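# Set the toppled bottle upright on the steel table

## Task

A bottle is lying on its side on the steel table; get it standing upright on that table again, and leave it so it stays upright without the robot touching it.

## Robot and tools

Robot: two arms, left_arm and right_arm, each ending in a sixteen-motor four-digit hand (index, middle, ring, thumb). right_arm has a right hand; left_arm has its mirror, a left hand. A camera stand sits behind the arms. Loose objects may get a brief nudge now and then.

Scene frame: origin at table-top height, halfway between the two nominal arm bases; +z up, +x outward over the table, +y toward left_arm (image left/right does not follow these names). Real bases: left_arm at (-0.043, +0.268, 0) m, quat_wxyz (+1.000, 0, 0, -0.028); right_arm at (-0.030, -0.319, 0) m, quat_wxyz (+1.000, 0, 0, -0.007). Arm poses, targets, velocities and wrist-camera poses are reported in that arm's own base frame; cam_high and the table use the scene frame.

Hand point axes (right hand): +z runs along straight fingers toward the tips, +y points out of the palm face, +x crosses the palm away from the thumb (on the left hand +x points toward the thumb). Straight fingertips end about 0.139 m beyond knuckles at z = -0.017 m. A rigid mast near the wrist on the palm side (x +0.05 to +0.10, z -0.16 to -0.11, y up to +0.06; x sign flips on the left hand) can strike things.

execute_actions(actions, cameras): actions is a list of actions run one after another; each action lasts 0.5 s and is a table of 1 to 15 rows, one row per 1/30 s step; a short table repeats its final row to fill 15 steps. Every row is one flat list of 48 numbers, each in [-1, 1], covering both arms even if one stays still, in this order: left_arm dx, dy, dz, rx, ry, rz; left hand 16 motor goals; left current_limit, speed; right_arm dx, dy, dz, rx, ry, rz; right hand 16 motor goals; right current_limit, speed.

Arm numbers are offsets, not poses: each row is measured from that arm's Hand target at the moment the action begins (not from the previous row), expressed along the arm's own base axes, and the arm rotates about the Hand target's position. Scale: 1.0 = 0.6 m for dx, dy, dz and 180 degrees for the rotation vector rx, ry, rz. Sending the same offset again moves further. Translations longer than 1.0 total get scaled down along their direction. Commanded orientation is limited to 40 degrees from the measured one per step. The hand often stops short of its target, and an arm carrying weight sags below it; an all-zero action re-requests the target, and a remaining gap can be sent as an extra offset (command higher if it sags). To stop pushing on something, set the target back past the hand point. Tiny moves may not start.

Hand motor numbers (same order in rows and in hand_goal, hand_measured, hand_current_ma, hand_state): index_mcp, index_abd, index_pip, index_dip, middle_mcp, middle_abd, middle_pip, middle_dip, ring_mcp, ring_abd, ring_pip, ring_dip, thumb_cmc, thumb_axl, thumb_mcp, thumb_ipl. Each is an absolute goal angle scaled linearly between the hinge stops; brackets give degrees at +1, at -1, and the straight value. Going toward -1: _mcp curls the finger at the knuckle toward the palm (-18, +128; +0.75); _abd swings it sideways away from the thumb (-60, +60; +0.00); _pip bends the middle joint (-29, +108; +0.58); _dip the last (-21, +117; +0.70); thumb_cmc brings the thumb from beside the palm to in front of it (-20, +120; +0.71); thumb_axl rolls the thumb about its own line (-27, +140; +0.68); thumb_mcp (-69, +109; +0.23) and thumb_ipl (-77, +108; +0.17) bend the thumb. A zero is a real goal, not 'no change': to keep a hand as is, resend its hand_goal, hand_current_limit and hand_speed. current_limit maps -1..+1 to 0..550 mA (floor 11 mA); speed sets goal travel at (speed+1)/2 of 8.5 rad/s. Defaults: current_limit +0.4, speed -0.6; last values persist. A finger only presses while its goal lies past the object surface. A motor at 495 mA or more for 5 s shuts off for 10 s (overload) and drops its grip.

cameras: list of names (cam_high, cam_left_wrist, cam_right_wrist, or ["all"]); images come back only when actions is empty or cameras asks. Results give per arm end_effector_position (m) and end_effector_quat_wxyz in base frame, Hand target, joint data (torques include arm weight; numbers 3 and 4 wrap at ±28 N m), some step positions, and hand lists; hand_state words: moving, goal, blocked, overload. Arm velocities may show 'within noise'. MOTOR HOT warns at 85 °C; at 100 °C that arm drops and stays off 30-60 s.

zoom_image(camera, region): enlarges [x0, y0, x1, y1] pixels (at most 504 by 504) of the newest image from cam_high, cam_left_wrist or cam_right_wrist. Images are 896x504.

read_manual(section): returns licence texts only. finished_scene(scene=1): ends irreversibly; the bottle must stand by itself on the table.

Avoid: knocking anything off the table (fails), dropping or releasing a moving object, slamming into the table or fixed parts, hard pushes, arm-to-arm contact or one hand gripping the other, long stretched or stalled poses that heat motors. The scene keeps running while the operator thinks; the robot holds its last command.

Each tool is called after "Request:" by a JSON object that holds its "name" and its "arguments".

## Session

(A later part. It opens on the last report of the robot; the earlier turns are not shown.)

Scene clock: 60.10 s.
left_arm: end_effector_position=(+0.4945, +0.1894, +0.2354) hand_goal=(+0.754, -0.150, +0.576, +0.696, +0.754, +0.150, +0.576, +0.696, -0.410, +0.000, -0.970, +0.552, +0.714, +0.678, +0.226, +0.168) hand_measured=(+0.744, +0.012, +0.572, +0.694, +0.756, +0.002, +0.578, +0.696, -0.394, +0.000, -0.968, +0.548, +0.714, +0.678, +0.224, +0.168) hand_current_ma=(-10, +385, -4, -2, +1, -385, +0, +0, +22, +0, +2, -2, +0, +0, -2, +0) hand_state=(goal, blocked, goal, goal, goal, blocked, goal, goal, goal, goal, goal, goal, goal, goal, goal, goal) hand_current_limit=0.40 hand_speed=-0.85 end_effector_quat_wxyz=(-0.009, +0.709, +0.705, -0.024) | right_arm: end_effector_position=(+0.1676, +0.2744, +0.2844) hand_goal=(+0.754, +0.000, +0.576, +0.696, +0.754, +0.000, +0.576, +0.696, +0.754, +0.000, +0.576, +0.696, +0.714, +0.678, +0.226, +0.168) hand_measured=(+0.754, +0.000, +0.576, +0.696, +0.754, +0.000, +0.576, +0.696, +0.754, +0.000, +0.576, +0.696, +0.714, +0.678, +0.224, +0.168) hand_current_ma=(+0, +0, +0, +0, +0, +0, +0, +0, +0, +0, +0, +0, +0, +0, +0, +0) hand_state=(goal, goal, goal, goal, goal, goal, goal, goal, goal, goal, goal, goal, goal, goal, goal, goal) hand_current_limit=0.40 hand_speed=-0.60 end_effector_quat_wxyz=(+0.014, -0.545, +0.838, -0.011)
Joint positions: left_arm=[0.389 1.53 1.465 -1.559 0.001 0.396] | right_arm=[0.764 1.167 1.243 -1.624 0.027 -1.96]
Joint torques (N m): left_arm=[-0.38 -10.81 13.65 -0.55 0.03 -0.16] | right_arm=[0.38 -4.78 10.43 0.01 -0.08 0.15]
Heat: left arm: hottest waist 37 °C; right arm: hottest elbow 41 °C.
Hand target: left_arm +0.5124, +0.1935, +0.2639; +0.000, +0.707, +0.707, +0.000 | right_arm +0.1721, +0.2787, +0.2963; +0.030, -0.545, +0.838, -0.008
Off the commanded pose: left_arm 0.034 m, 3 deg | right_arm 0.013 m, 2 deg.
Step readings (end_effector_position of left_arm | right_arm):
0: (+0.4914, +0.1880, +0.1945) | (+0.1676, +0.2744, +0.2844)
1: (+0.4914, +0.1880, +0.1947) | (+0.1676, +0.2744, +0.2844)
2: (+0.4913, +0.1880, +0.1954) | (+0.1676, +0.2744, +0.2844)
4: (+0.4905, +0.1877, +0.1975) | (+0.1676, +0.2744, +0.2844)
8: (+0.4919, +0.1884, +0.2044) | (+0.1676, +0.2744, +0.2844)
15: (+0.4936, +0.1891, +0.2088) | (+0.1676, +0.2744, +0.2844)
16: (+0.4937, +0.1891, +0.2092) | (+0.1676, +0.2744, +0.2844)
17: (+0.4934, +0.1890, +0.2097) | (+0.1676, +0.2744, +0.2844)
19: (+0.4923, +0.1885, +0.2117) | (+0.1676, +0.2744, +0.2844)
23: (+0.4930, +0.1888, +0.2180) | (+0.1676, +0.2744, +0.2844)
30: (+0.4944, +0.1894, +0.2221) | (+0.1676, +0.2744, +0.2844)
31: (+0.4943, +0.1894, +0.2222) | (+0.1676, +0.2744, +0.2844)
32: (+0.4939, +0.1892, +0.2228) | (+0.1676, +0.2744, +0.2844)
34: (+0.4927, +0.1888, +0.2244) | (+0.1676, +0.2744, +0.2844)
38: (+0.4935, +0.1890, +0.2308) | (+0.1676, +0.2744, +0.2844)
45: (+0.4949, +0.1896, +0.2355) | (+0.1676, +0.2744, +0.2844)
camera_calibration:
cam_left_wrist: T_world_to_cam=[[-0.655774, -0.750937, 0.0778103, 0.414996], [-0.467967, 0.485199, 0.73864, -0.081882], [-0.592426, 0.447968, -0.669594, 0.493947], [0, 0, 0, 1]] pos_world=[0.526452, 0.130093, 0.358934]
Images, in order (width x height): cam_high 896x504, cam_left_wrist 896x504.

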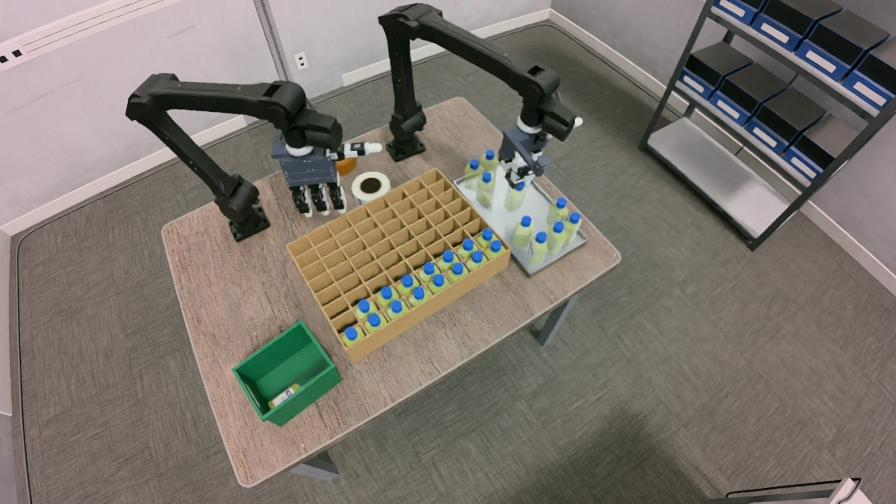

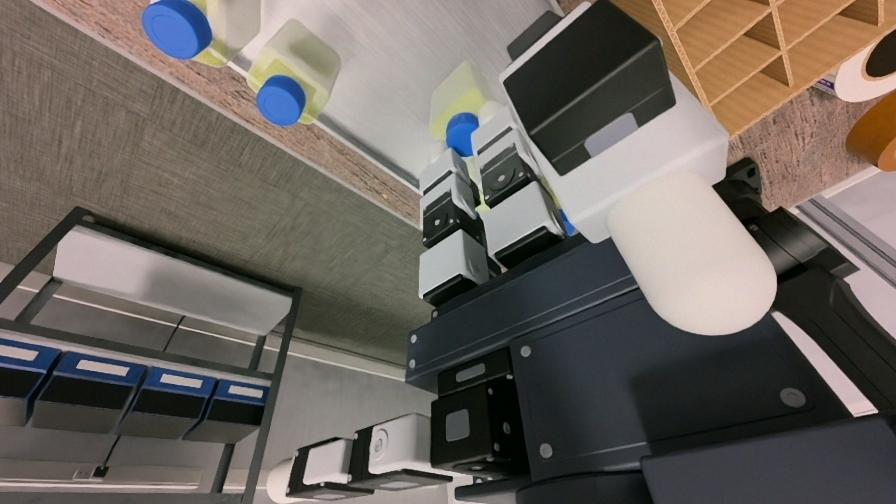

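Request:
{"name": "execute_actions", "arguments": {"actions": [[[-0.015,0,0.006,0,-0.0278,0,0.754,-0.15,0.576,0.696,0.754,0.15,0.576,0.696,-0.411,0,-0.971,0.551,0.714,0.678,0.226,0.168,0.4,-0.85,0,0,0,0,0,0,0.754,0,0.576,0.696,0.754,0,0.576,0.696,0.754,0,0.576,0.696,0.714,0.678,0.226,0.168,0.4,-0.6]],[[-0.015,0,0.006,0,-0.0278,0,0.754,-0.15,0.576,0.696,0.754,0.15,0.576,0.696,-0.411,0,-0.971,0.551,0.714,0.678,0.226,0.168,0.4,-0.85,0,0,0,0,0,0,0.754,0,0.576,0.696,0.754,0,0.576,0.696,0.754,0,0.576,0.696,0.714,0.678,0.226,0.168,0.4,-0.6]]], "cameras": ["cam_left_wrist","cam_high"]}}

Request:
{"name": "zoom_image", "arguments": {"camera": "cam_left_wrist", "region": [410, 40, 530, 170]}}

Request:
{"name": "zoom_image", "arguments": {"camera": "cam_high", "region": [470, 140, 570, 240]}}

Scene clock: 69.00 s.
left_arm: end_effector_position=(+0.4959, +0.1900, +0.2608) hand_goal=(+0.754, -0.150, +0.576, +0.696, +0.754, +0.150, +0.576, +0.696, -0.410, +0.000, -0.970, +0.552, +0.714, +0.678, +0.226, +0.168) hand_measured=(+0.752, +0.012, +0.574, +0.696, +0.760, +0.002, +0.580, +0.698, -0.394, +0.000, -0.968, +0.548, +0.714, +0.678, +0.224, +0.168) hand_current_ma=(-1, +385, +0, +0, +7, -385, +3, +0, +22, +0, +1, -2, +0, +0, -2, +0) hand_state=(goal, blocked, goal, goal, goal, blocked, goal, goal, goal, goal, goal, goal, goal, goal, goal, goal) hand_current_limit=0.40 hand_speed=-0.85 end_effector_quat_wxyz=(+0.056, +0.703, +0.707, +0.046) | right_arm: end_effector_position=(+0.1676, +0.2744, +0.2844) hand_goal=(+0.754, +0.000, +0.576, +0.696, +0.754, +0.000, +0.576, +0.696, +0.754, +0.000, +0.576, +0.696, +0.714, +0.678, +0.226, +0.168) hand_measured=(+0.754, +0.000, +0.576, +0.696, +0.754, +0.000, +0.576, +0.696, +0.754, +0.000, +0.576, +0.696, +0.714, +0.678, +0.224, +0.168) hand_current_ma=(+0, +0, +0, +0, +0, +0, +0, +0, +0, +0, +0, +0, +0, +0, +0, +0) hand_state=(goal, goal, goal, goal, goal, goal, goal, goal, goal, goal, goal, goal, goal, goal, goal, goal) hand_current_limit=0.40 hand_speed=-0.60 end_effector_quat_wxyz=(+0.014, -0.545, +0.838, -0.011)
Joint positions: left_arm=[0.413 1.418 1.363 -1.388 0.07 0.402] | right_arm=[0.764 1.167 1.243 -1.624 0.027 -1.96]
Joint torques (N m): left_arm=[1.26 -12.1 8.61 0.7 0.17 0.17] | right_arm=[0.38 -4.72 10.43 0.01 -0.08 0.16]
Heat: left arm: hottest waist 37 °C; right arm: hottest elbow 41 °C.
Hand target: left_arm +0.4944, +0.1936, +0.2710; +0.062, +0.704, +0.705, +0.061 | right_arm +0.1721, +0.2787, +0.2963; +0.030, -0.545, +0.838, -0.008
Off the commanded pose: left_arm 0.011 m, 2 deg | right_arm 0.013 m, 2 deg.
Step readings (end_effector_position of left_arm | right_arm):
0: (+0.4945, +0.1894, +0.2354) | (+0.1676, +0.2744, +0.2844)
1: (+0.4946, +0.1893, +0.2354) | (+0.1676, +0.2744, +0.2844)
2: (+0.4954, +0.1888, +0.2356) | (+0.1676, +0.2744, +0.2844)
4: (+0.5001, +0.1885, +0.2387) | (+0.1676, +0.2744, +0.2844)
8: (+0.5071, +0.1892, +0.2500) | (+0.1676, +0.2744, +0.2844)
15: (+0.5055, +0.1885, +0.2621) | (+0.1676, +0.2744, +0.2844)
16: (+0.5055, +0.1885, +0.2618) | (+0.1676, +0.2744, +0.2844)
17: (+0.5061, +0.1882, +0.2608) | (+0.1676, +0.2744, +0.2844)
19: (+0.5045, +0.1875, +0.2575) | (+0.1676, +0.2744, +0.2844)
23: (+0.4964, +0.1874, +0.2531) | (+0.1676, +0.2744, +0.2844)
30: (+0.4957, +0.1899, +0.2605) | (+0.1676, +0.2744, +0.2844)
camera_calibration:
cam_left_wrist: T_world_to_cam=[[-0.64744, -0.760239, -0.0534576, 0.446225], [-0.607473, 0.472438, 0.638575, -0.0025363], [-0.460215, 0.445913, -0.7677, 0.471967], [0, 0, 0, 1]] pos_world=[0.504569, 0.12998, 0.387803]
Images, in order (width x height): cam_high 896x504, cam_left_wrist 896x504.

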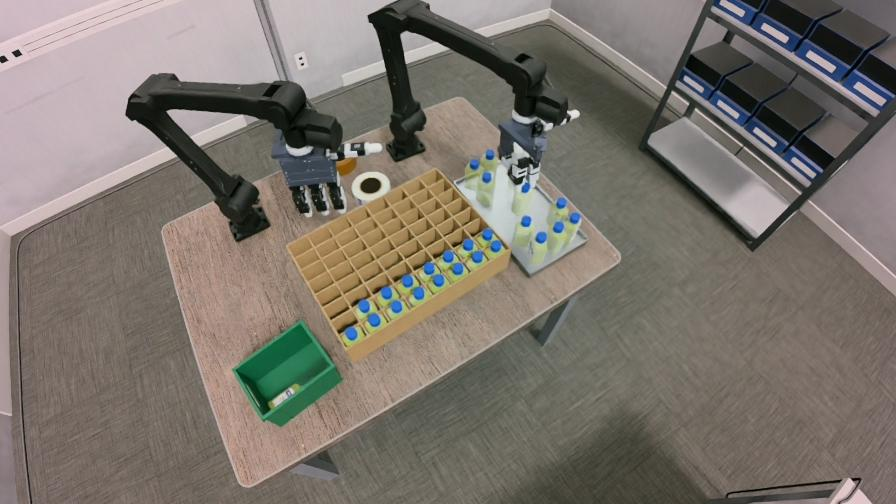

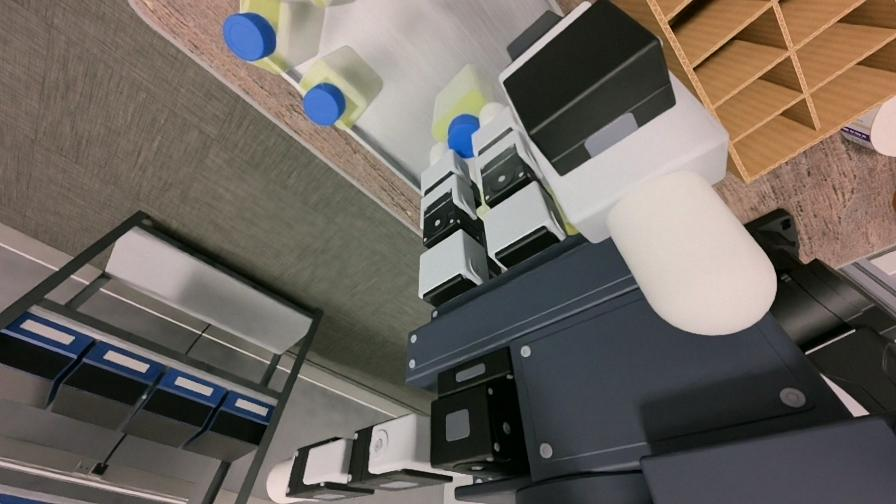

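Scaled by 3.877 from the camera's 896x504 image, which has a finer 1280x720 frame.

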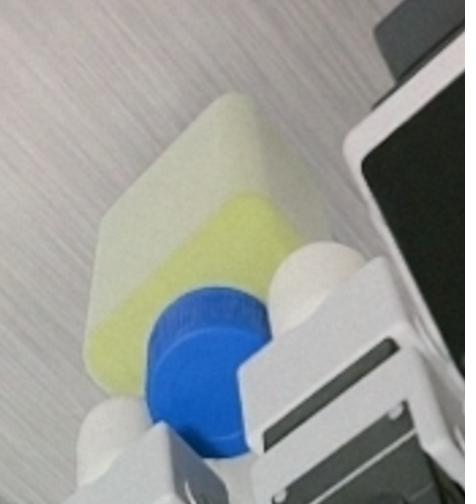

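Scaled by 5.040 from the camera's 896x504 image, which has a finer 1280x720 frame.

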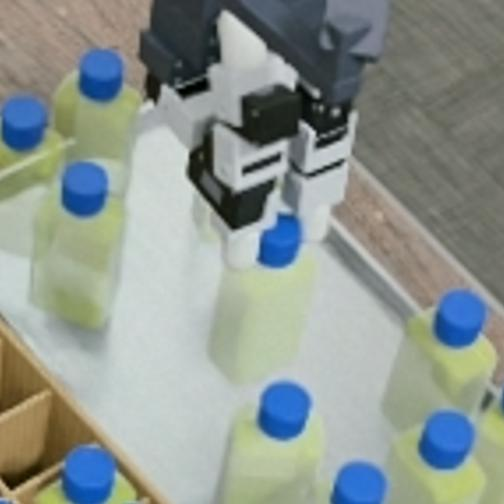

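Request:
{"name": "execute_actions", "arguments": {"actions": [[[0,0,-0.013,0,0,0,0.754,-0.15,0.576,0.696,0.754,0.15,0.576,0.696,-0.411,0,-0.971,0.551,0.714,0.678,0.226,0.168,0.4,-0.85,0,0,0,0,0,0,0.754,0,0.576,0.696,0.754,0,0.576,0.696,0.754,0,0.576,0.696,0.714,0.678,0.226,0.168,0.4,-0.6]],[[0,0,-0.013,0,0,0,0.754,-0.15,0.576,0.696,0.754,0.15,0.576,0.696,-0.411,0,-0.971,0.551,0.714,0.678,0.226,0.168,0.4,-0.85,0,0,0,0,0,0,0.754,0,0.576,0.696,0.754,0,0.576,0.696,0.754,0,0.576,0.696,0.714,0.678,0.226,0.168,0.4,-0.6]]], "cameras": ["cam_left_wrist","cam_high"]}}

Request:
{"name": "zoom_image", "arguments": {"camera": "cam_left_wrist", "region": [410, 40, 530, 170]}}

Request:
{"name": "zoom_image", "arguments": {"camera": "cam_high", "region": [470, 140, 570, 240]}}

Scene clock: 71.40 s.
left_arm: end_effector_position=(+0.4951, +0.1895, +0.2461) hand_goal=(+0.754, -0.150, +0.576, +0.696, +0.754, +0.150, +0.576, +0.696, -0.410, +0.000, -0.970, +0.552, +0.714, +0.678, +0.226, +0.168) hand_measured=(+0.752, +0.012, +0.574, +0.696, +0.760, +0.002, +0.580, +0.698, -0.394, +0.000, -0.968, +0.548, +0.714, +0.678, +0.224, +0.168) hand_current_ma=(-1, +385, +0, +0, +7, -385, +3, +0, +22, +0, +1, -2, +0, +0, -2, +0) hand_state=(goal, blocked, goal, goal, goal, blocked, goal, goal, goal, goal, goal, goal, goal, goal, goal, goal) hand_current_limit=0.40 hand_speed=-0.85 end_effector_quat_wxyz=(+0.056, +0.703, +0.707, +0.047) | right_arm: end_effector_position=(+0.1676, +0.2744, +0.2844) hand_goal=(+0.754, +0.000, +0.576, +0.696, +0.754, +0.000, +0.576, +0.696, +0.754, +0.000, +0.576, +0.696, +0.714, +0.678, +0.226, +0.168) hand_measured=(+0.754, +0.000, +0.576, +0.696, +0.754, +0.000, +0.576, +0.696, +0.754, +0.000, +0.576, +0.696, +0.714, +0.678, +0.224, +0.168) hand_current_ma=(+0, +0, +0, +0, +0, +0, +0, +0, +0, +0, +0, +0, +0, +0, +0, +0) hand_state=(goal, goal, goal, goal, goal, goal, goal, goal, goal, goal, goal, goal, goal, goal, goal, goal) hand_current_limit=0.40 hand_speed=-0.60 end_effector_quat_wxyz=(+0.014, -0.545, +0.838, -0.011)
Joint positions: left_arm=[0.413 1.418 1.323 -1.347 0.07 0.403] | right_arm=[0.764 1.167 1.243 -1.624 0.027 -1.96]
Joint torques (N m): left_arm=[1.14 -11.63 8.62 0.68 0.16 0.2] | right_arm=[0.44 -4.66 10.39 0.01 -0.08 0.15]
Heat: left arm: hottest waist 37 °C; right arm: hottest elbow 41 °C.
Hand target: left_arm +0.4944, +0.1936, +0.2556; +0.062, +0.704, +0.704, +0.062 | right_arm +0.1721, +0.2787, +0.2963; +0.030, -0.545, +0.838, -0.008
Off the commanded pose: left_arm 0.010 m, 2 deg | right_arm 0.013 m, 2 deg.
Step readings (end_effector_position of left_arm | right_arm):
0: (+0.4959, +0.1899, +0.2608) | (+0.1676, +0.2744, +0.2844)
1: (+0.4960, +0.1900, +0.2609) | (+0.1676, +0.2744, +0.2844)
2: (+0.4961, +0.1900, +0.2603) | (+0.1676, +0.2744, +0.2844)
4: (+0.4963, +0.1901, +0.2589) | (+0.1676, +0.2744, +0.2844)
8: (+0.4954, +0.1896, +0.2543) | (+0.1676, +0.2744, +0.2844)
15: (+0.4951, +0.1895, +0.2529) | (+0.1676, +0.2744, +0.2844)
16: (+0.4952, +0.1896, +0.2530) | (+0.1676, +0.2744, +0.2844)
17: (+0.4954, +0.1897, +0.2527) | (+0.1676, +0.2744, +0.2844)
19: (+0.4960, +0.1899, +0.2516) | (+0.1676, +0.2744, +0.2844)
23: (+0.4952, +0.1896, +0.2474) | (+0.1676, +0.2744, +0.2844)
30: (+0.4950, +0.1895, +0.2460) | (+0.1676, +0.2744, +0.2844)
camera_calibration:
cam_left_wrist: T_world_to_cam=[[-0.647977, -0.75965, -0.055289, 0.445082], [-0.608195, 0.472355, 0.63795, 0.00701179], [-0.458503, 0.447003, -0.768091, 0.459539], [0, 0, 0, 1]] pos_world=[0.503367, 0.129379, 0.373103]
Images, in order (width x height): cam_high 896x504, cam_left_wrist 896x504.

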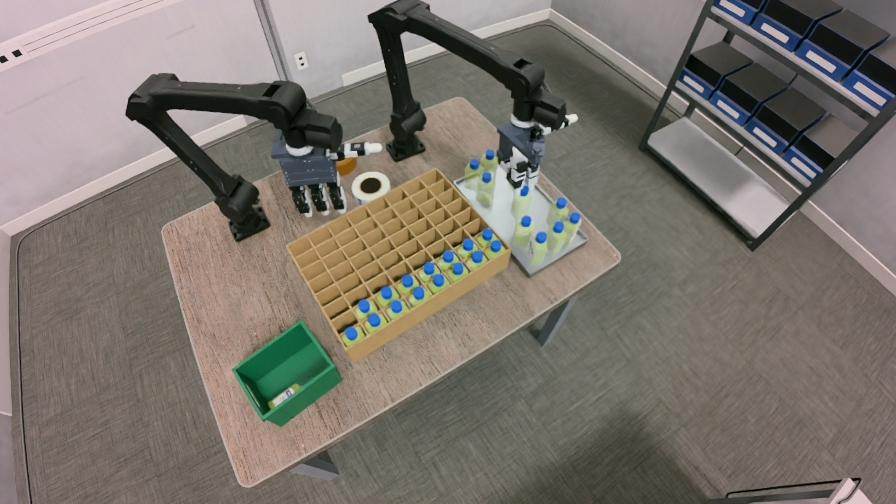

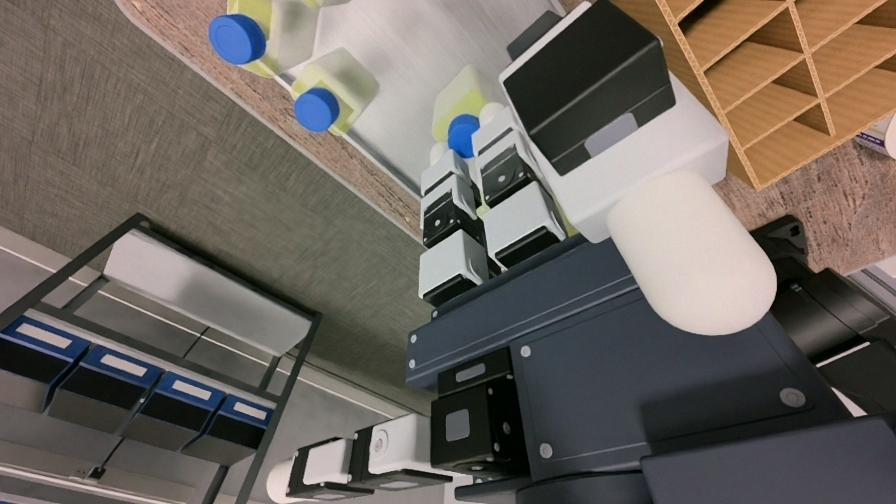

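Scaled by 3.877 from the camera's 896x504 image, which has a finer 1280x720 frame.

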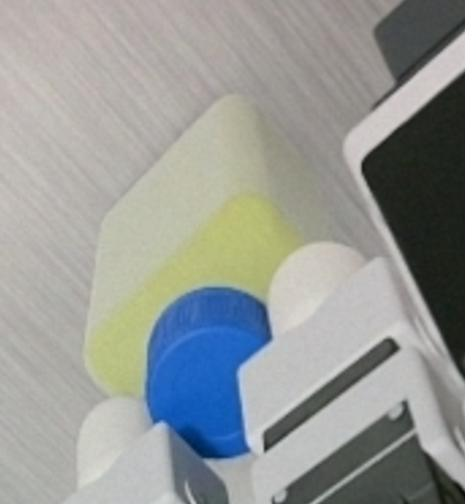

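Scaled by 5.040 from the camera's 896x504 image, which has a finer 1280x720 frame.

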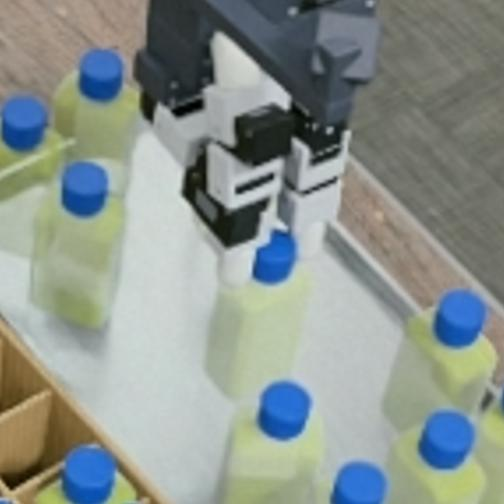

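Request:
{"name": "execute_actions", "arguments": {"actions": [[[0,0,-0.01,0,0,0,0.754,-0.15,0.576,0.696,0.754,0.15,0.576,0.696,-0.411,0,-0.971,0.551,0.714,0.678,0.226,0.168,0.4,-0.85,0,0,0,0,0,0,0.754,0,0.576,0.696,0.754,0,0.576,0.696,0.754,0,0.576,0.696,0.714,0.678,0.226,0.168,0.4,-0.6]],[[0,0,-0.007,0,0,0,0.754,-0.15,0.576,0.696,0.754,0.15,0.576,0.696,-0.411,0,-0.971,0.551,0.714,0.678,0.226,0.168,0.4,-0.85,0,0,0,0,0,0,0.754,0,0.576,0.696,0.754,0,0.576,0.696,0.754,0,0.576,0.696,0.714,0.678,0.226,0.168,0.4,-0.6]]], "cameras": ["cam_left_wrist","cam_high"]}}

Request:
{"name": "zoom_image", "arguments": {"camera": "cam_left_wrist", "region": [410, 40, 530, 170]}}

Request:
{"name": "zoom_image", "arguments": {"camera": "cam_high", "region": [470, 140, 570, 240]}}

Scene clock: 73.63 s.
left_arm: end_effector_position=(+0.4975, +0.1901, +0.2419) hand_goal=(+0.754, -0.150, +0.576, +0.696, +0.754, +0.150, +0.576, +0.696, -0.410, +0.000, -0.970, +0.552, +0.714, +0.678, +0.226, +0.168) hand_measured=(+0.750, +0.012, +0.574, +0.696, +0.760, +0.002, +0.580, +0.698, -0.394, +0.000, -0.968, +0.548, +0.714, +0.678, +0.224, +0.168) hand_current_ma=(-2, +385, -1, +0, +7, -385, +3, +1, +22, +0, +1, -2, +0, +0, -2, +0) hand_state=(goal, blocked, goal, goal, goal, blocked, goal, goal, goal, goal, goal, goal, goal, goal, goal, goal) hand_current_limit=0.40 hand_speed=-0.85 end_effector_quat_wxyz=(+0.060, +0.703, +0.706, +0.053) | right_arm: end_effector_position=(+0.1676, +0.2744, +0.2844) hand_goal=(+0.754, +0.000, +0.576, +0.696, +0.754, +0.000, +0.576, +0.696, +0.754, +0.000, +0.576, +0.696, +0.714, +0.678, +0.226, +0.168) hand_measured=(+0.754, +0.000, +0.576, +0.696, +0.754, +0.000, +0.576, +0.696, +0.754, +0.000, +0.576, +0.696, +0.714, +0.678, +0.224, +0.168) hand_current_ma=(+0, +0, +0, +0, +0, +0, +0, +0, +0, +0, +0, +0, +0, +0, +0, +0) hand_state=(goal, goal, goal, goal, goal, goal, goal, goal, goal, goal, goal, goal, goal, goal, goal, goal) hand_current_limit=0.40 hand_speed=-0.60 end_effector_quat_wxyz=(+0.014, -0.545, +0.838, -0.011)
Joint positions: left_arm=[0.413 1.418 1.308 -1.319 0.072 0.404] | right_arm=[0.764 1.167 1.243 -1.624 0.027 -1.96]
Joint torques (N m): left_arm=[1.2 -11.52 8.01 0.65 0.1 0.19] | right_arm=[0.56 -4.72 10.39 0.01 -0.09 0.16]
Heat: left arm: hottest waist 37 °C; right arm: hottest elbow 41 °C.
Hand target: left_arm +0.4945, +0.1936, +0.2454; +0.062, +0.704, +0.704, +0.062 | right_arm +0.1721, +0.2787, +0.2963; +0.030, -0.545, +0.838, -0.008
Off the commanded pose: left_arm 0.006 m, 1 deg | right_arm 0.013 m, 2 deg.
Step readings (end_effector_position of left_arm | right_arm):
0: (+0.4951, +0.1895, +0.2461) | (+0.1676, +0.2744, +0.2844)
1: (+0.4951, +0.1895, +0.2461) | (+0.1676, +0.2744, +0.2844)
2: (+0.4952, +0.1895, +0.2459) | (+0.1676, +0.2744, +0.2844)
4: (+0.4956, +0.1897, +0.2450) | (+0.1676, +0.2744, +0.2844)
8: (+0.4952, +0.1894, +0.2422) | (+0.1676, +0.2744, +0.2844)
15: (+0.4958, +0.1895, +0.2425) | (+0.1676, +0.2744, +0.2844)
16: (+0.4958, +0.1895, +0.2425) | (+0.1676, +0.2744, +0.2844)
17: (+0.4958, +0.1895, +0.2422) | (+0.1676, +0.2744, +0.2844)
19: (+0.4963, +0.1896, +0.2419) | (+0.1676, +0.2744, +0.2844)
23: (+0.4971, +0.1899, +0.2420) | (+0.1676, +0.2744, +0.2844)
30: (+0.4974, +0.1901, +0.2419) | (+0.1676, +0.2744, +0.2844)
camera_calibration:
cam_left_wrist: T_world_to_cam=[[-0.647904, -0.758822, -0.0663999, 0.449377], [-0.616109, 0.470794, 0.631477, 0.016766], [-0.447918, 0.450046, -0.772546, 0.452464], [0, 0, 0, 1]] pos_world=[0.504149, 0.129474, 0.368801]
Images, in order (width x height): cam_high 896x504, cam_left_wrist 896x504.

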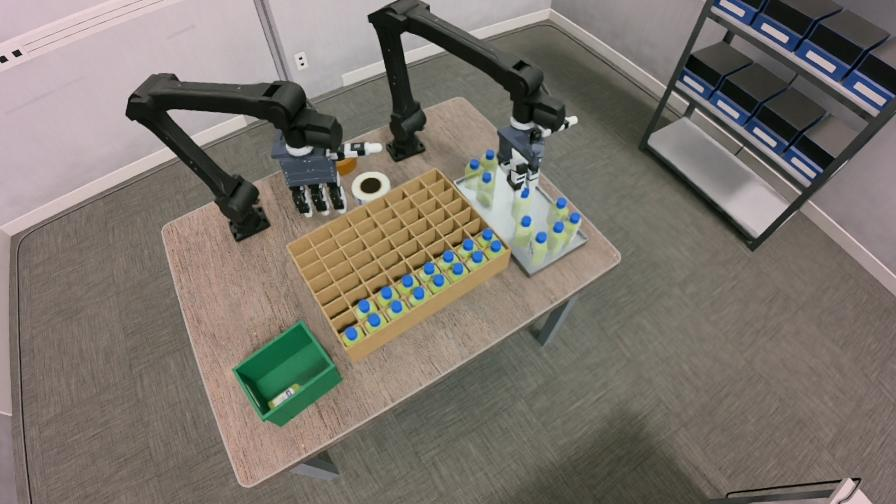

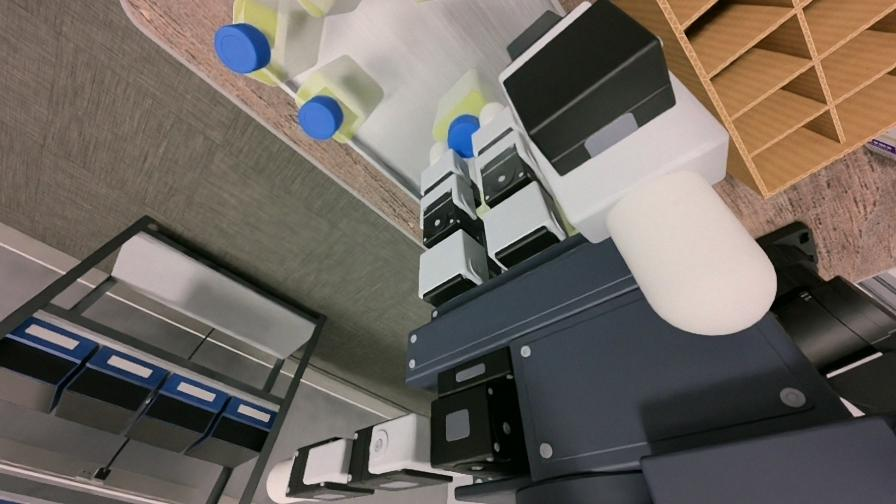

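Scaled by 3.877 from the camera's 896x504 image, which has a finer 1280x720 frame.

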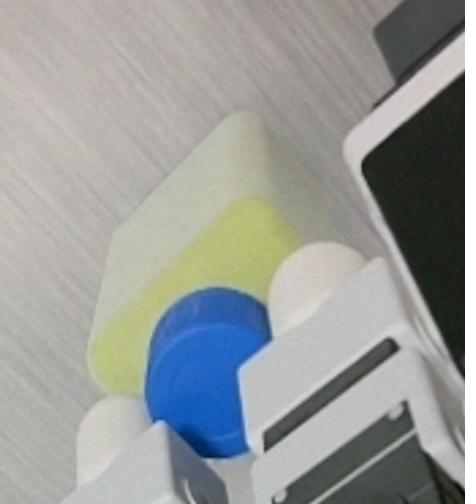

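Scaled by 5.040 from the camera's 896x504 image, which has a finer 1280x720 frame.

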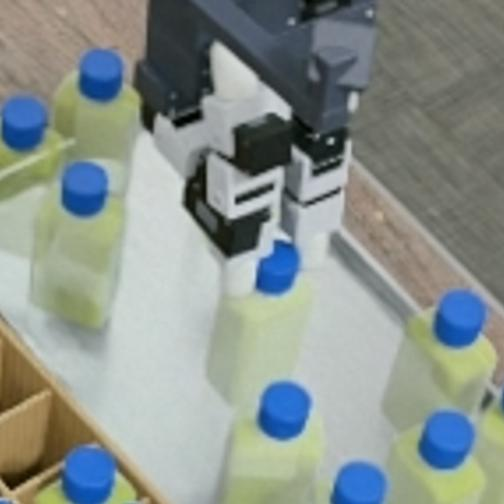

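Request:
{"name": "execute_actions", "arguments": {"actions": [[[0,0,-0.01,0,0,0,0.754,-0.12,0.576,0.696,0.754,0.12,0.576,0.696,-0.411,0,-0.971,0.551,0.714,0.678,0.226,0.168,0.0,-0.85,0,0,0,0,0,0,0.754,0,0.576,0.696,0.754,0,0.576,0.696,0.754,0,0.576,0.696,0.714,0.678,0.226,0.168,0.4,-0.6]]], "cameras": ["cam_left_wrist","cam_high"]}}

Request:
{"name": "zoom_image", "arguments": {"camera": "cam_left_wrist", "region": [410, 40, 530, 170]}}

Request:
{"name": "zoom_image", "arguments": {"camera": "cam_high", "region": [470, 140, 570, 240]}}

Scene clock: 75.33 s.
left_arm: end_effector_position=(+0.4974, +0.1900, +0.2419) hand_goal=(+0.754, -0.120, +0.576, +0.696, +0.754, +0.120, +0.576, +0.696, -0.410, +0.000, -0.970, +0.552, +0.714, +0.678, +0.226, +0.168) hand_measured=(+0.750, +0.012, +0.574, +0.696, +0.760, +0.002, +0.580, +0.698, -0.394, +0.000, -0.968, +0.548, +0.714, +0.678, +0.224, +0.168) hand_current_ma=(-2, +275, -1, +0, +7, -275, +3, +1, +22, +0, +1, -2, +0, +0, -2, +0) hand_state=(goal, blocked, goal, goal, goal, blocked, goal, goal, goal, goal, goal, goal, goal, goal, goal, goal) hand_current_limit=0.00 hand_speed=-0.85 end_effector_quat_wxyz=(+0.061, +0.703, +0.706, +0.058) | right_arm: end_effector_position=(+0.1676, +0.2744, +0.2844) hand_goal=(+0.754, +0.000, +0.576, +0.696, +0.754, +0.000, +0.576, +0.696, +0.754, +0.000, +0.576, +0.696, +0.714, +0.678, +0.226, +0.168) hand_measured=(+0.754, +0.000, +0.576, +0.696, +0.754, +0.000, +0.576, +0.696, +0.754, +0.000, +0.576, +0.696, +0.714, +0.678, +0.224, +0.168) hand_current_ma=(+0, +0, +0, +0, +0, +0, +0, +0, +0, +0, +0, +0, +0, +0, +0, +0) hand_state=(goal, goal, goal, goal, goal, goal, goal, goal, goal, goal, goal, goal, goal, goal, goal, goal) hand_current_limit=0.40 hand_speed=-0.60 end_effector_quat_wxyz=(+0.014, -0.545, +0.838, -0.011)
Joint positions: left_arm=[0.413 1.412 1.298 -1.305 0.072 0.404] | right_arm=[0.764 1.167 1.243 -1.624 0.027 -1.96]
Joint torques (N m): left_arm=[1.2 -10.7 7.69 0.73 0.09 0.18] | right_arm=[0.38 -4.66 10.4 0.03 -0.07 0.15]
Heat: left arm: hottest waist 37 °C; right arm: hottest elbow 41 °C.
Hand target: left_arm +0.4944, +0.1936, +0.2394; +0.062, +0.704, +0.705, +0.062 | right_arm +0.1721, +0.2787, +0.2963; +0.030, -0.545, +0.838, -0.008
Off the commanded pose: left_arm 0.005 m, 0 deg | right_arm 0.013 m, 2 deg.
Step readings (end_effector_position of left_arm | right_arm):
0: (+0.4975, +0.1901, +0.2419) | (+0.1676, +0.2744, +0.2844)
1: (+0.4975, +0.1901, +0.2419) | (+0.1676, +0.2744, +0.2844)
2: (+0.4975, +0.1901, +0.2417) | (+0.1676, +0.2744, +0.2844)
4: (+0.4979, +0.1902, +0.2416) | (+0.1676, +0.2744, +0.2844)
8: (+0.4974, +0.1900, +0.2418) | (+0.1676, +0.2744, +0.2844)
15: (+0.4974, +0.1900, +0.2419) | (+0.1676, +0.2744, +0.2844)
camera_calibration:
cam_left_wrist: T_world_to_cam=[[-0.647203, -0.758557, -0.0756242, 0.451142], [-0.622026, 0.468142, 0.627636, 0.021055], [-0.440695, 0.453248, -0.774825, 0.448743], [0, 0, 0, 1]] pos_world=[0.502836, 0.128968, 0.3686]
Images, in order (width x height): cam_high 896x504, cam_left_wrist 896x504.

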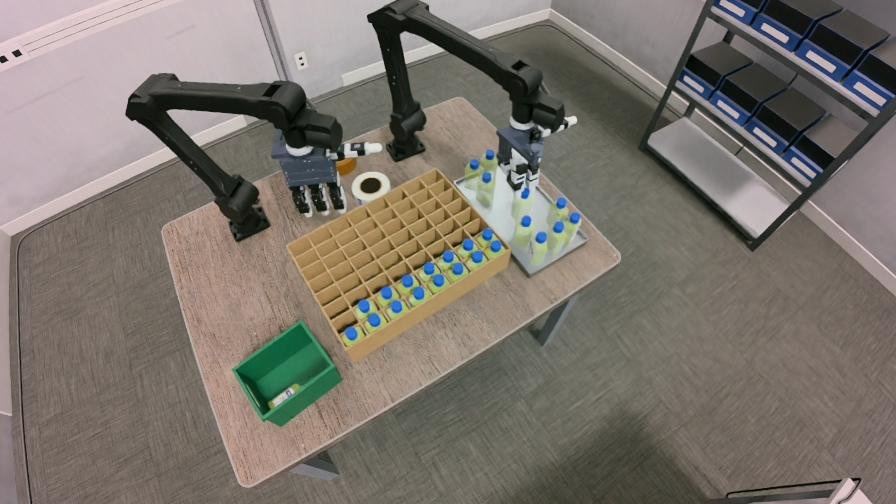

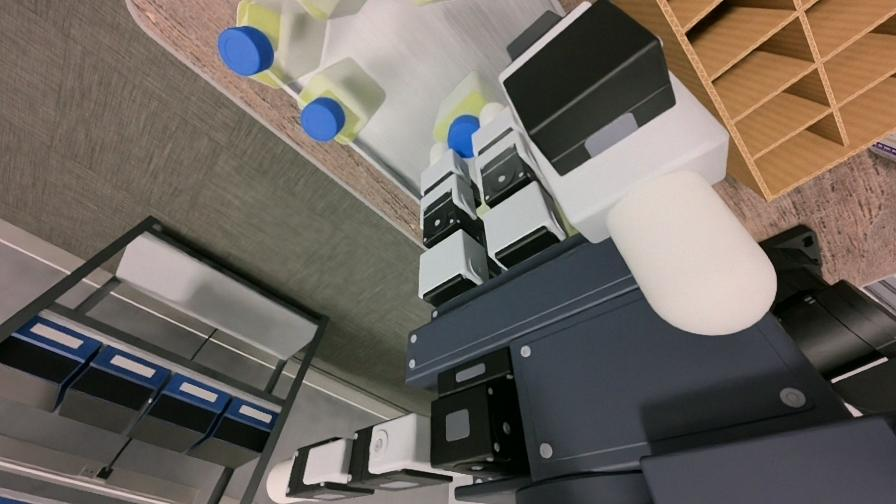

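Scaled by 3.877 from the camera's 896x504 image, which has a finer 1280x720 frame.

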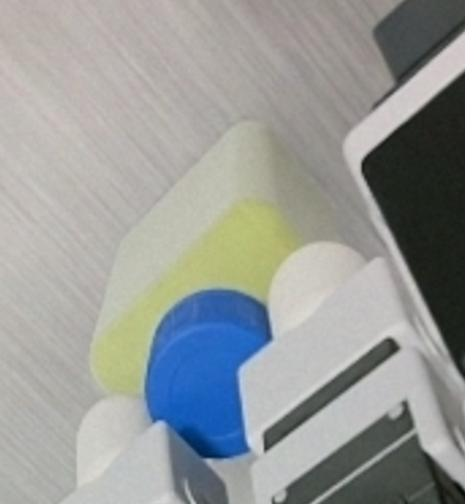

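Scaled by 5.040 from the camera's 896x504 image, which has a finer 1280x720 frame.

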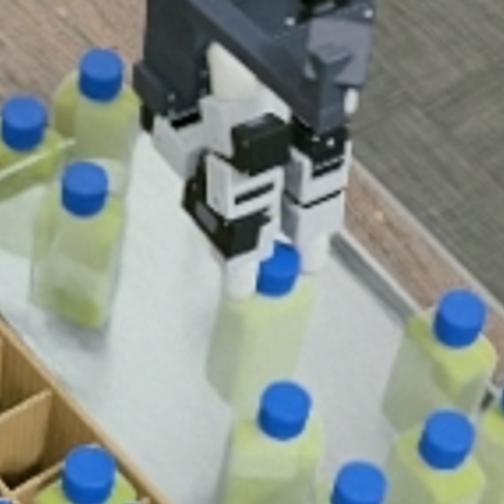

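Request:
{"name": "execute_actions", "arguments": {"actions": [[[0,0,0.017,0,0,0,0.754,-0.12,0.576,0.696,0.754,0.12,0.576,0.696,-0.411,0,-0.971,0.551,0.714,0.678,0.226,0.168,0.0,-0.85,0,0,0,0,0,0,0.754,0,0.576,0.696,0.754,0,0.576,0.696,0.754,0,0.576,0.696,0.714,0.678,0.226,0.168,0.4,-0.6]]], "cameras": ["cam_left_wrist","cam_high"]}}

Request:
{"name": "zoom_image", "arguments": {"camera": "cam_left_wrist", "region": [410, 40, 530, 170]}}

Scene clock: 77.17 s.
left_arm: end_effector_position=(+0.4972, +0.1899, +0.2420) hand_goal=(+0.754, -0.120, +0.576, +0.696, +0.754, +0.120, +0.576, +0.696, -0.410, +0.000, -0.970, +0.552, +0.714, +0.678, +0.226, +0.168) hand_measured=(+0.750, +0.012, +0.574, +0.696, +0.760, +0.002, +0.580, +0.698, -0.394, +0.000, -0.968, +0.548, +0.714, +0.678, +0.224, +0.168) hand_current_ma=(-2, +275, -1, +0, +7, -275, +3, +1, +22, +0, +1, -2, +0, +0, -2, +0) hand_state=(goal, blocked, goal, goal, goal, blocked, goal, goal, goal, goal, goal, goal, goal, goal, goal, goal) hand_current_limit=0.00 hand_speed=-0.85 end_effector_quat_wxyz=(+0.061, +0.703, +0.706, +0.058) | right_arm: end_effector_position=(+0.1676, +0.2744, +0.2844) hand_goal=(+0.754, +0.000, +0.576, +0.696, +0.754, +0.000, +0.576, +0.696, +0.754, +0.000, +0.576, +0.696, +0.714, +0.678, +0.226, +0.168) hand_measured=(+0.754, +0.000, +0.576, +0.696, +0.754, +0.000, +0.576, +0.696, +0.754, +0.000, +0.576, +0.696, +0.714, +0.678, +0.224, +0.168) hand_current_ma=(+0, +0, +0, +0, +0, +0, +0, +0, +0, +0, +0, +0, +0, +0, +0, +0) hand_state=(goal, goal, goal, goal, goal, goal, goal, goal, goal, goal, goal, goal, goal, goal, goal, goal) hand_current_limit=0.40 hand_speed=-0.60 end_effector_quat_wxyz=(+0.014, -0.545, +0.838, -0.011)
Joint positions: left_arm=[0.413 1.411 1.298 -1.306 0.072 0.404] | right_arm=[0.764 1.167 1.243 -1.624 0.027 -1.96]
Joint torques (N m): left_arm=[1.14 -10.93 9.43 -0.13 0.1 0.19] | right_arm=[0.38 -4.6 10.41 0.02 -0.07 0.15]
Heat: left arm: hottest waist 37 °C; right arm: hottest elbow 41 °C.
Hand target: left_arm +0.4944, +0.1936, +0.2496; +0.062, +0.704, +0.704, +0.062 | right_arm +0.1721, +0.2787, +0.2963; +0.030, -0.545, +0.838, -0.008
Off the commanded pose: left_arm 0.009 m, 0 deg | right_arm 0.013 m, 2 deg.
Step readings (end_effector_position of left_arm | right_arm):
0: (+0.4974, +0.1900, +0.2419) | (+0.1676, +0.2744, +0.2844)
1: (+0.4974, +0.1900, +0.2419) | (+0.1676, +0.2744, +0.2844)
2: (+0.4974, +0.1900, +0.2419) | (+0.1676, +0.2744, +0.2844)
4: (+0.4974, +0.1900, +0.2421) | (+0.1676, +0.2744, +0.2844)
8: (+0.4974, +0.1900, +0.2421) | (+0.1676, +0.2744, +0.2844)
15: (+0.4974, +0.1900, +0.2421) | (+0.1676, +0.2744, +0.2844)
camera_calibration:
cam_left_wrist: T_world_to_cam=[[-0.647523, -0.758314, -0.075323, 0.450964], [-0.621623, 0.468442, 0.627811, 0.0206093], [-0.440793, 0.453344, -0.774713, 0.448774], [0, 0, 0, 1]] pos_world=[0.502637, 0.128869, 0.3687]
Images, in order (width x height): cam_high 896x504, cam_left_wrist 896x504.

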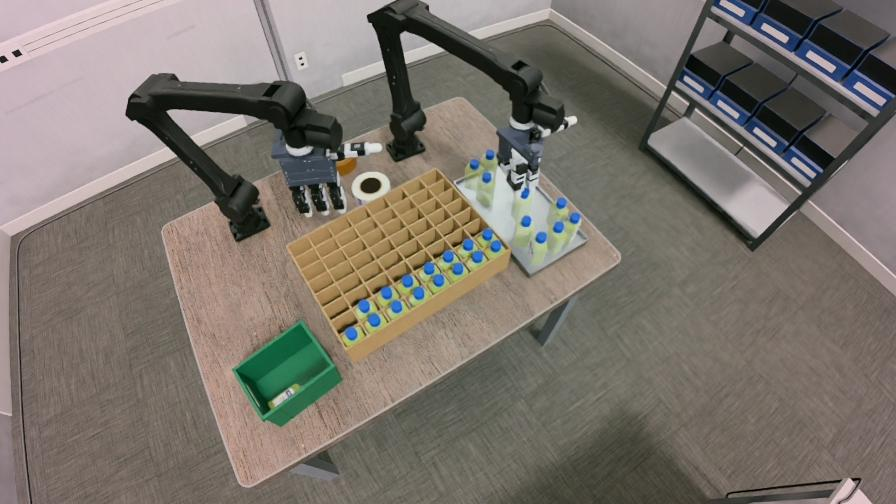

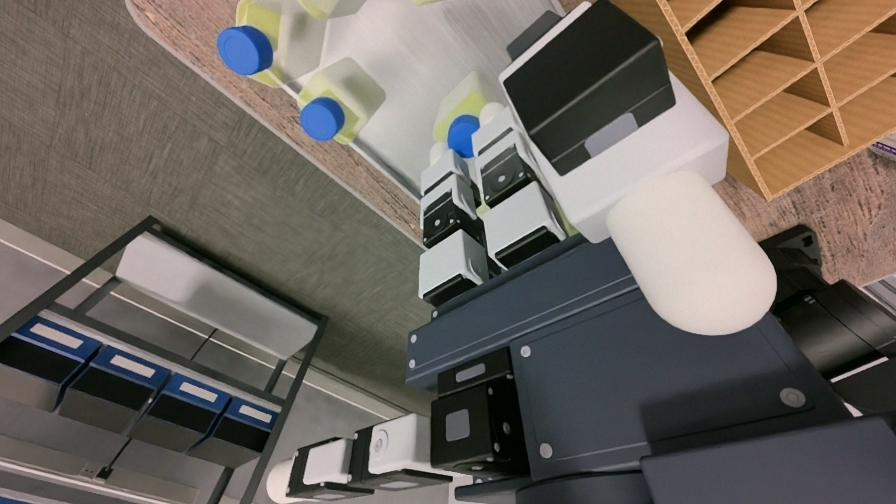

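Scaled by 3.877 from the camera's 896x504 image, which has a finer 1280x720 frame.

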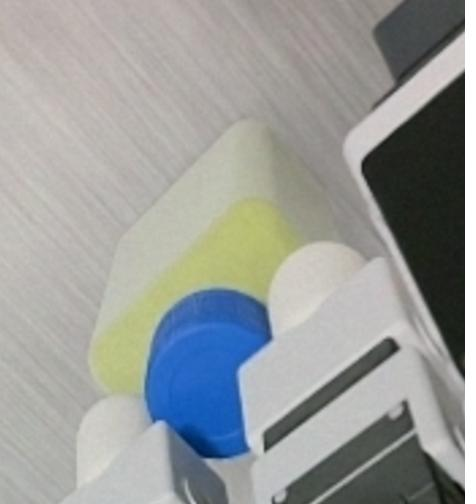

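Request:
{"name": "execute_actions", "arguments": {"actions": [[[0,0,0,0,0,0,0.754,-0.02,0.576,0.696,0.754,0.02,0.576,0.696,-0.411,0,-0.971,0.551,0.714,0.678,0.226,0.168,0.0,-0.94,0,0,0,0,0,0,0.754,0,0.576,0.696,0.754,0,0.576,0.696,0.754,0,0.576,0.696,0.714,0.678,0.226,0.168,0.4,-0.6]],[[0,0,0,0,0,0,0.754,0.06,0.576,0.696,0.754,-0.05,0.576,0.696,-0.411,0,-0.971,0.551,0.714,0.678,0.226,0.168,0.0,-0.94,0,0,0,0,0,0,0.754,0,0.576,0.696,0.754,0,0.576,0.696,0.754,0,0.576,0.696,0.714,0.678,0.226,0.168,0.4,-0.6]]], "cameras": ["cam_left_wrist","cam_high"]}}

Request:
{"name": "zoom_image", "arguments": {"camera": "cam_left_wrist", "region": [410, 40, 530, 170]}}

Request:
{"name": "zoom_image", "arguments": {"camera": "cam_high", "region": [470, 140, 570, 240]}}

Scene clock: 79.23 s.
left_arm: end_effector_position=(+0.4972, +0.1899, +0.2421) hand_goal=(+0.754, +0.060, +0.576, +0.696, +0.754, -0.050, +0.576, +0.696, -0.410, +0.000, -0.970, +0.552, +0.714, +0.678, +0.226, +0.168) hand_measured=(+0.752, +0.056, +0.574, +0.696, +0.756, -0.046, +0.580, +0.698, -0.394, +0.000, -0.968, +0.548, +0.714, +0.678, +0.224, +0.168) hand_current_ma=(-1, -2, -1, +0, +2, +2, +2, +1, +22, +0, +1, -2, +0, +0, -2, +0) hand_state=(goal, goal, goal, goal, goal, goal, goal, goal, goal, goal, goal, goal, goal, goal, goal, goal) hand_current_limit=0.00 hand_speed=-0.94 end_effector_quat_wxyz=(+0.062, +0.703, +0.706, +0.057) | right_arm: end_effector_position=(+0.1676, +0.2744, +0.2844) hand_goal=(+0.754, +0.000, +0.576, +0.696, +0.754, +0.000, +0.576, +0.696, +0.754, +0.000, +0.576, +0.696, +0.714, +0.678, +0.226, +0.168) hand_measured=(+0.754, +0.000, +0.576, +0.696, +0.754, +0.000, +0.576, +0.696, +0.754, +0.000, +0.576, +0.696, +0.714, +0.678, +0.224, +0.168) hand_current_ma=(+0, +0, +0, +0, +0, +0, +0, +0, +0, +0, +0, +0, +0, +0, +0, +0) hand_state=(goal, goal, goal, goal, goal, goal, goal, goal, goal, goal, goal, goal, goal, goal, goal, goal) hand_current_limit=0.40 hand_speed=-0.60 end_effector_quat_wxyz=(+0.014, -0.545, +0.838, -0.011)
Joint positions: left_arm=[0.413 1.411 1.298 -1.306 0.072 0.404] | right_arm=[0.764 1.167 1.243 -1.624 0.027 -1.96]
Joint torques (N m): left_arm=[1.2 -10.93 9.43 -0.16 0.09 0.18] | right_arm=[0.5 -4.72 10.4 0.01 -0.07 0.15]
Heat: left arm: hottest waist 37 °C; right arm: hottest elbow 41 °C.
Hand target: left_arm +0.4944, +0.1936, +0.2496; +0.062, +0.704, +0.705, +0.061 | right_arm +0.1721, +0.2787, +0.2963; +0.030, -0.545, +0.838, -0.008
Off the commanded pose: left_arm 0.009 m, 0 deg | right_arm 0.013 m, 2 deg.
Step readings (end_effector_position of left_arm | right_arm):
0: (+0.4972, +0.1899, +0.2420) | (+0.1676, +0.2744, +0.2844)
1: (+0.4972, +0.1899, +0.2420) | (+0.1676, +0.2744, +0.2844)
2: (+0.4972, +0.1899, +0.2420) | (+0.1676, +0.2744, +0.2844)
4: (+0.4972, +0.1899, +0.2420) | (+0.1676, +0.2744, +0.2844)
8: (+0.4972, +0.1899, +0.2420) | (+0.1676, +0.2744, +0.2844)
15: (+0.4972, +0.1899, +0.2420) | (+0.1676, +0.2744, +0.2844)
16: (+0.4972, +0.1899, +0.2420) | (+0.1676, +0.2744, +0.2844)
17: (+0.4972, +0.1899, +0.2420) | (+0.1676, +0.2744, +0.2844)
19: (+0.4972, +0.1899, +0.2421) | (+0.1676, +0.2744, +0.2844)
23: (+0.4972, +0.1899, +0.2421) | (+0.1676, +0.2744, +0.2844)
30: (+0.4972, +0.1899, +0.2421) | (+0.1676, +0.2744, +0.2844)
camera_calibration:
cam_left_wrist: T_world_to_cam=[[-0.64763, -0.758239, -0.0751587, 0.450879], [-0.621668, 0.468781, 0.627513, 0.0206821], [-0.440572, 0.45312, -0.77497, 0.448909], [0, 0, 0, 1]] pos_world=[0.502637, 0.128769, 0.3688]
Images, in order (width x height): cam_high 896x504, cam_left_wrist 896x504.

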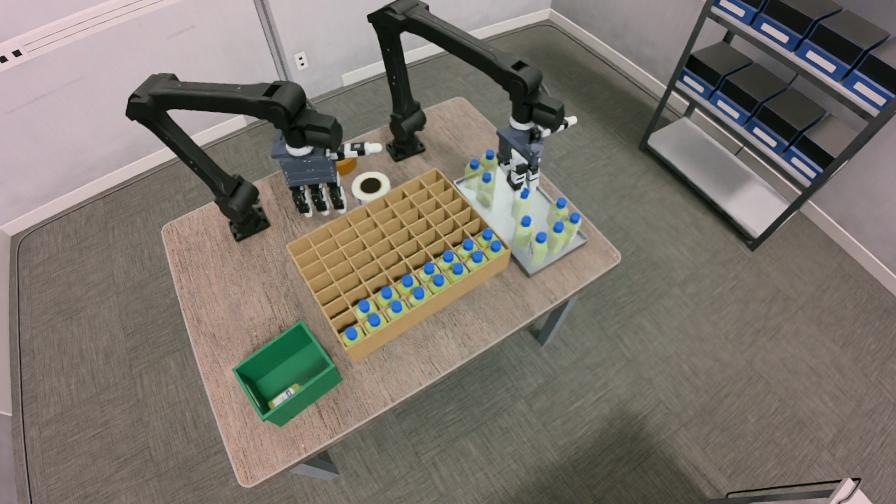

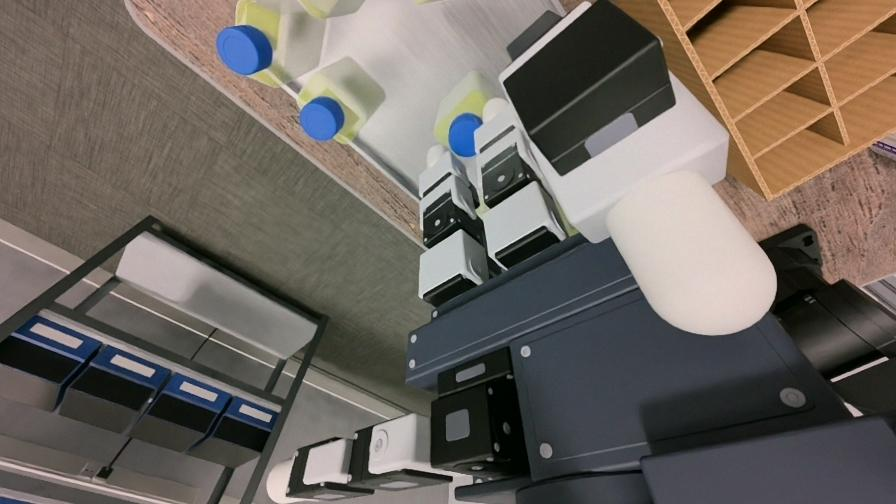

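Scaled by 3.877 from the camera's 896x504 image, which has a finer 1280x720 frame.

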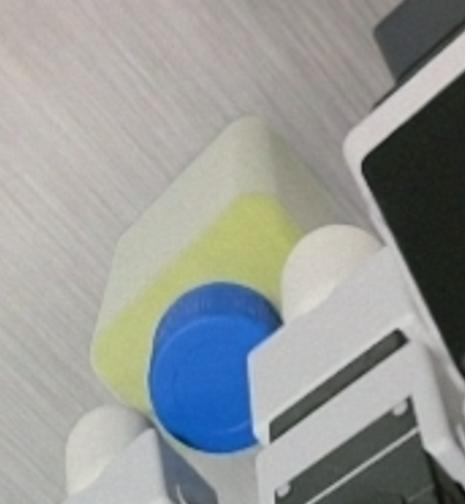

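Scaled by 5.040 from the camera's 896x504 image, which has a finer 1280x720 frame.

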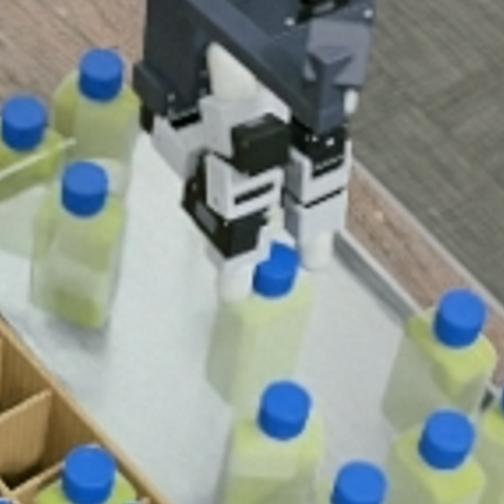

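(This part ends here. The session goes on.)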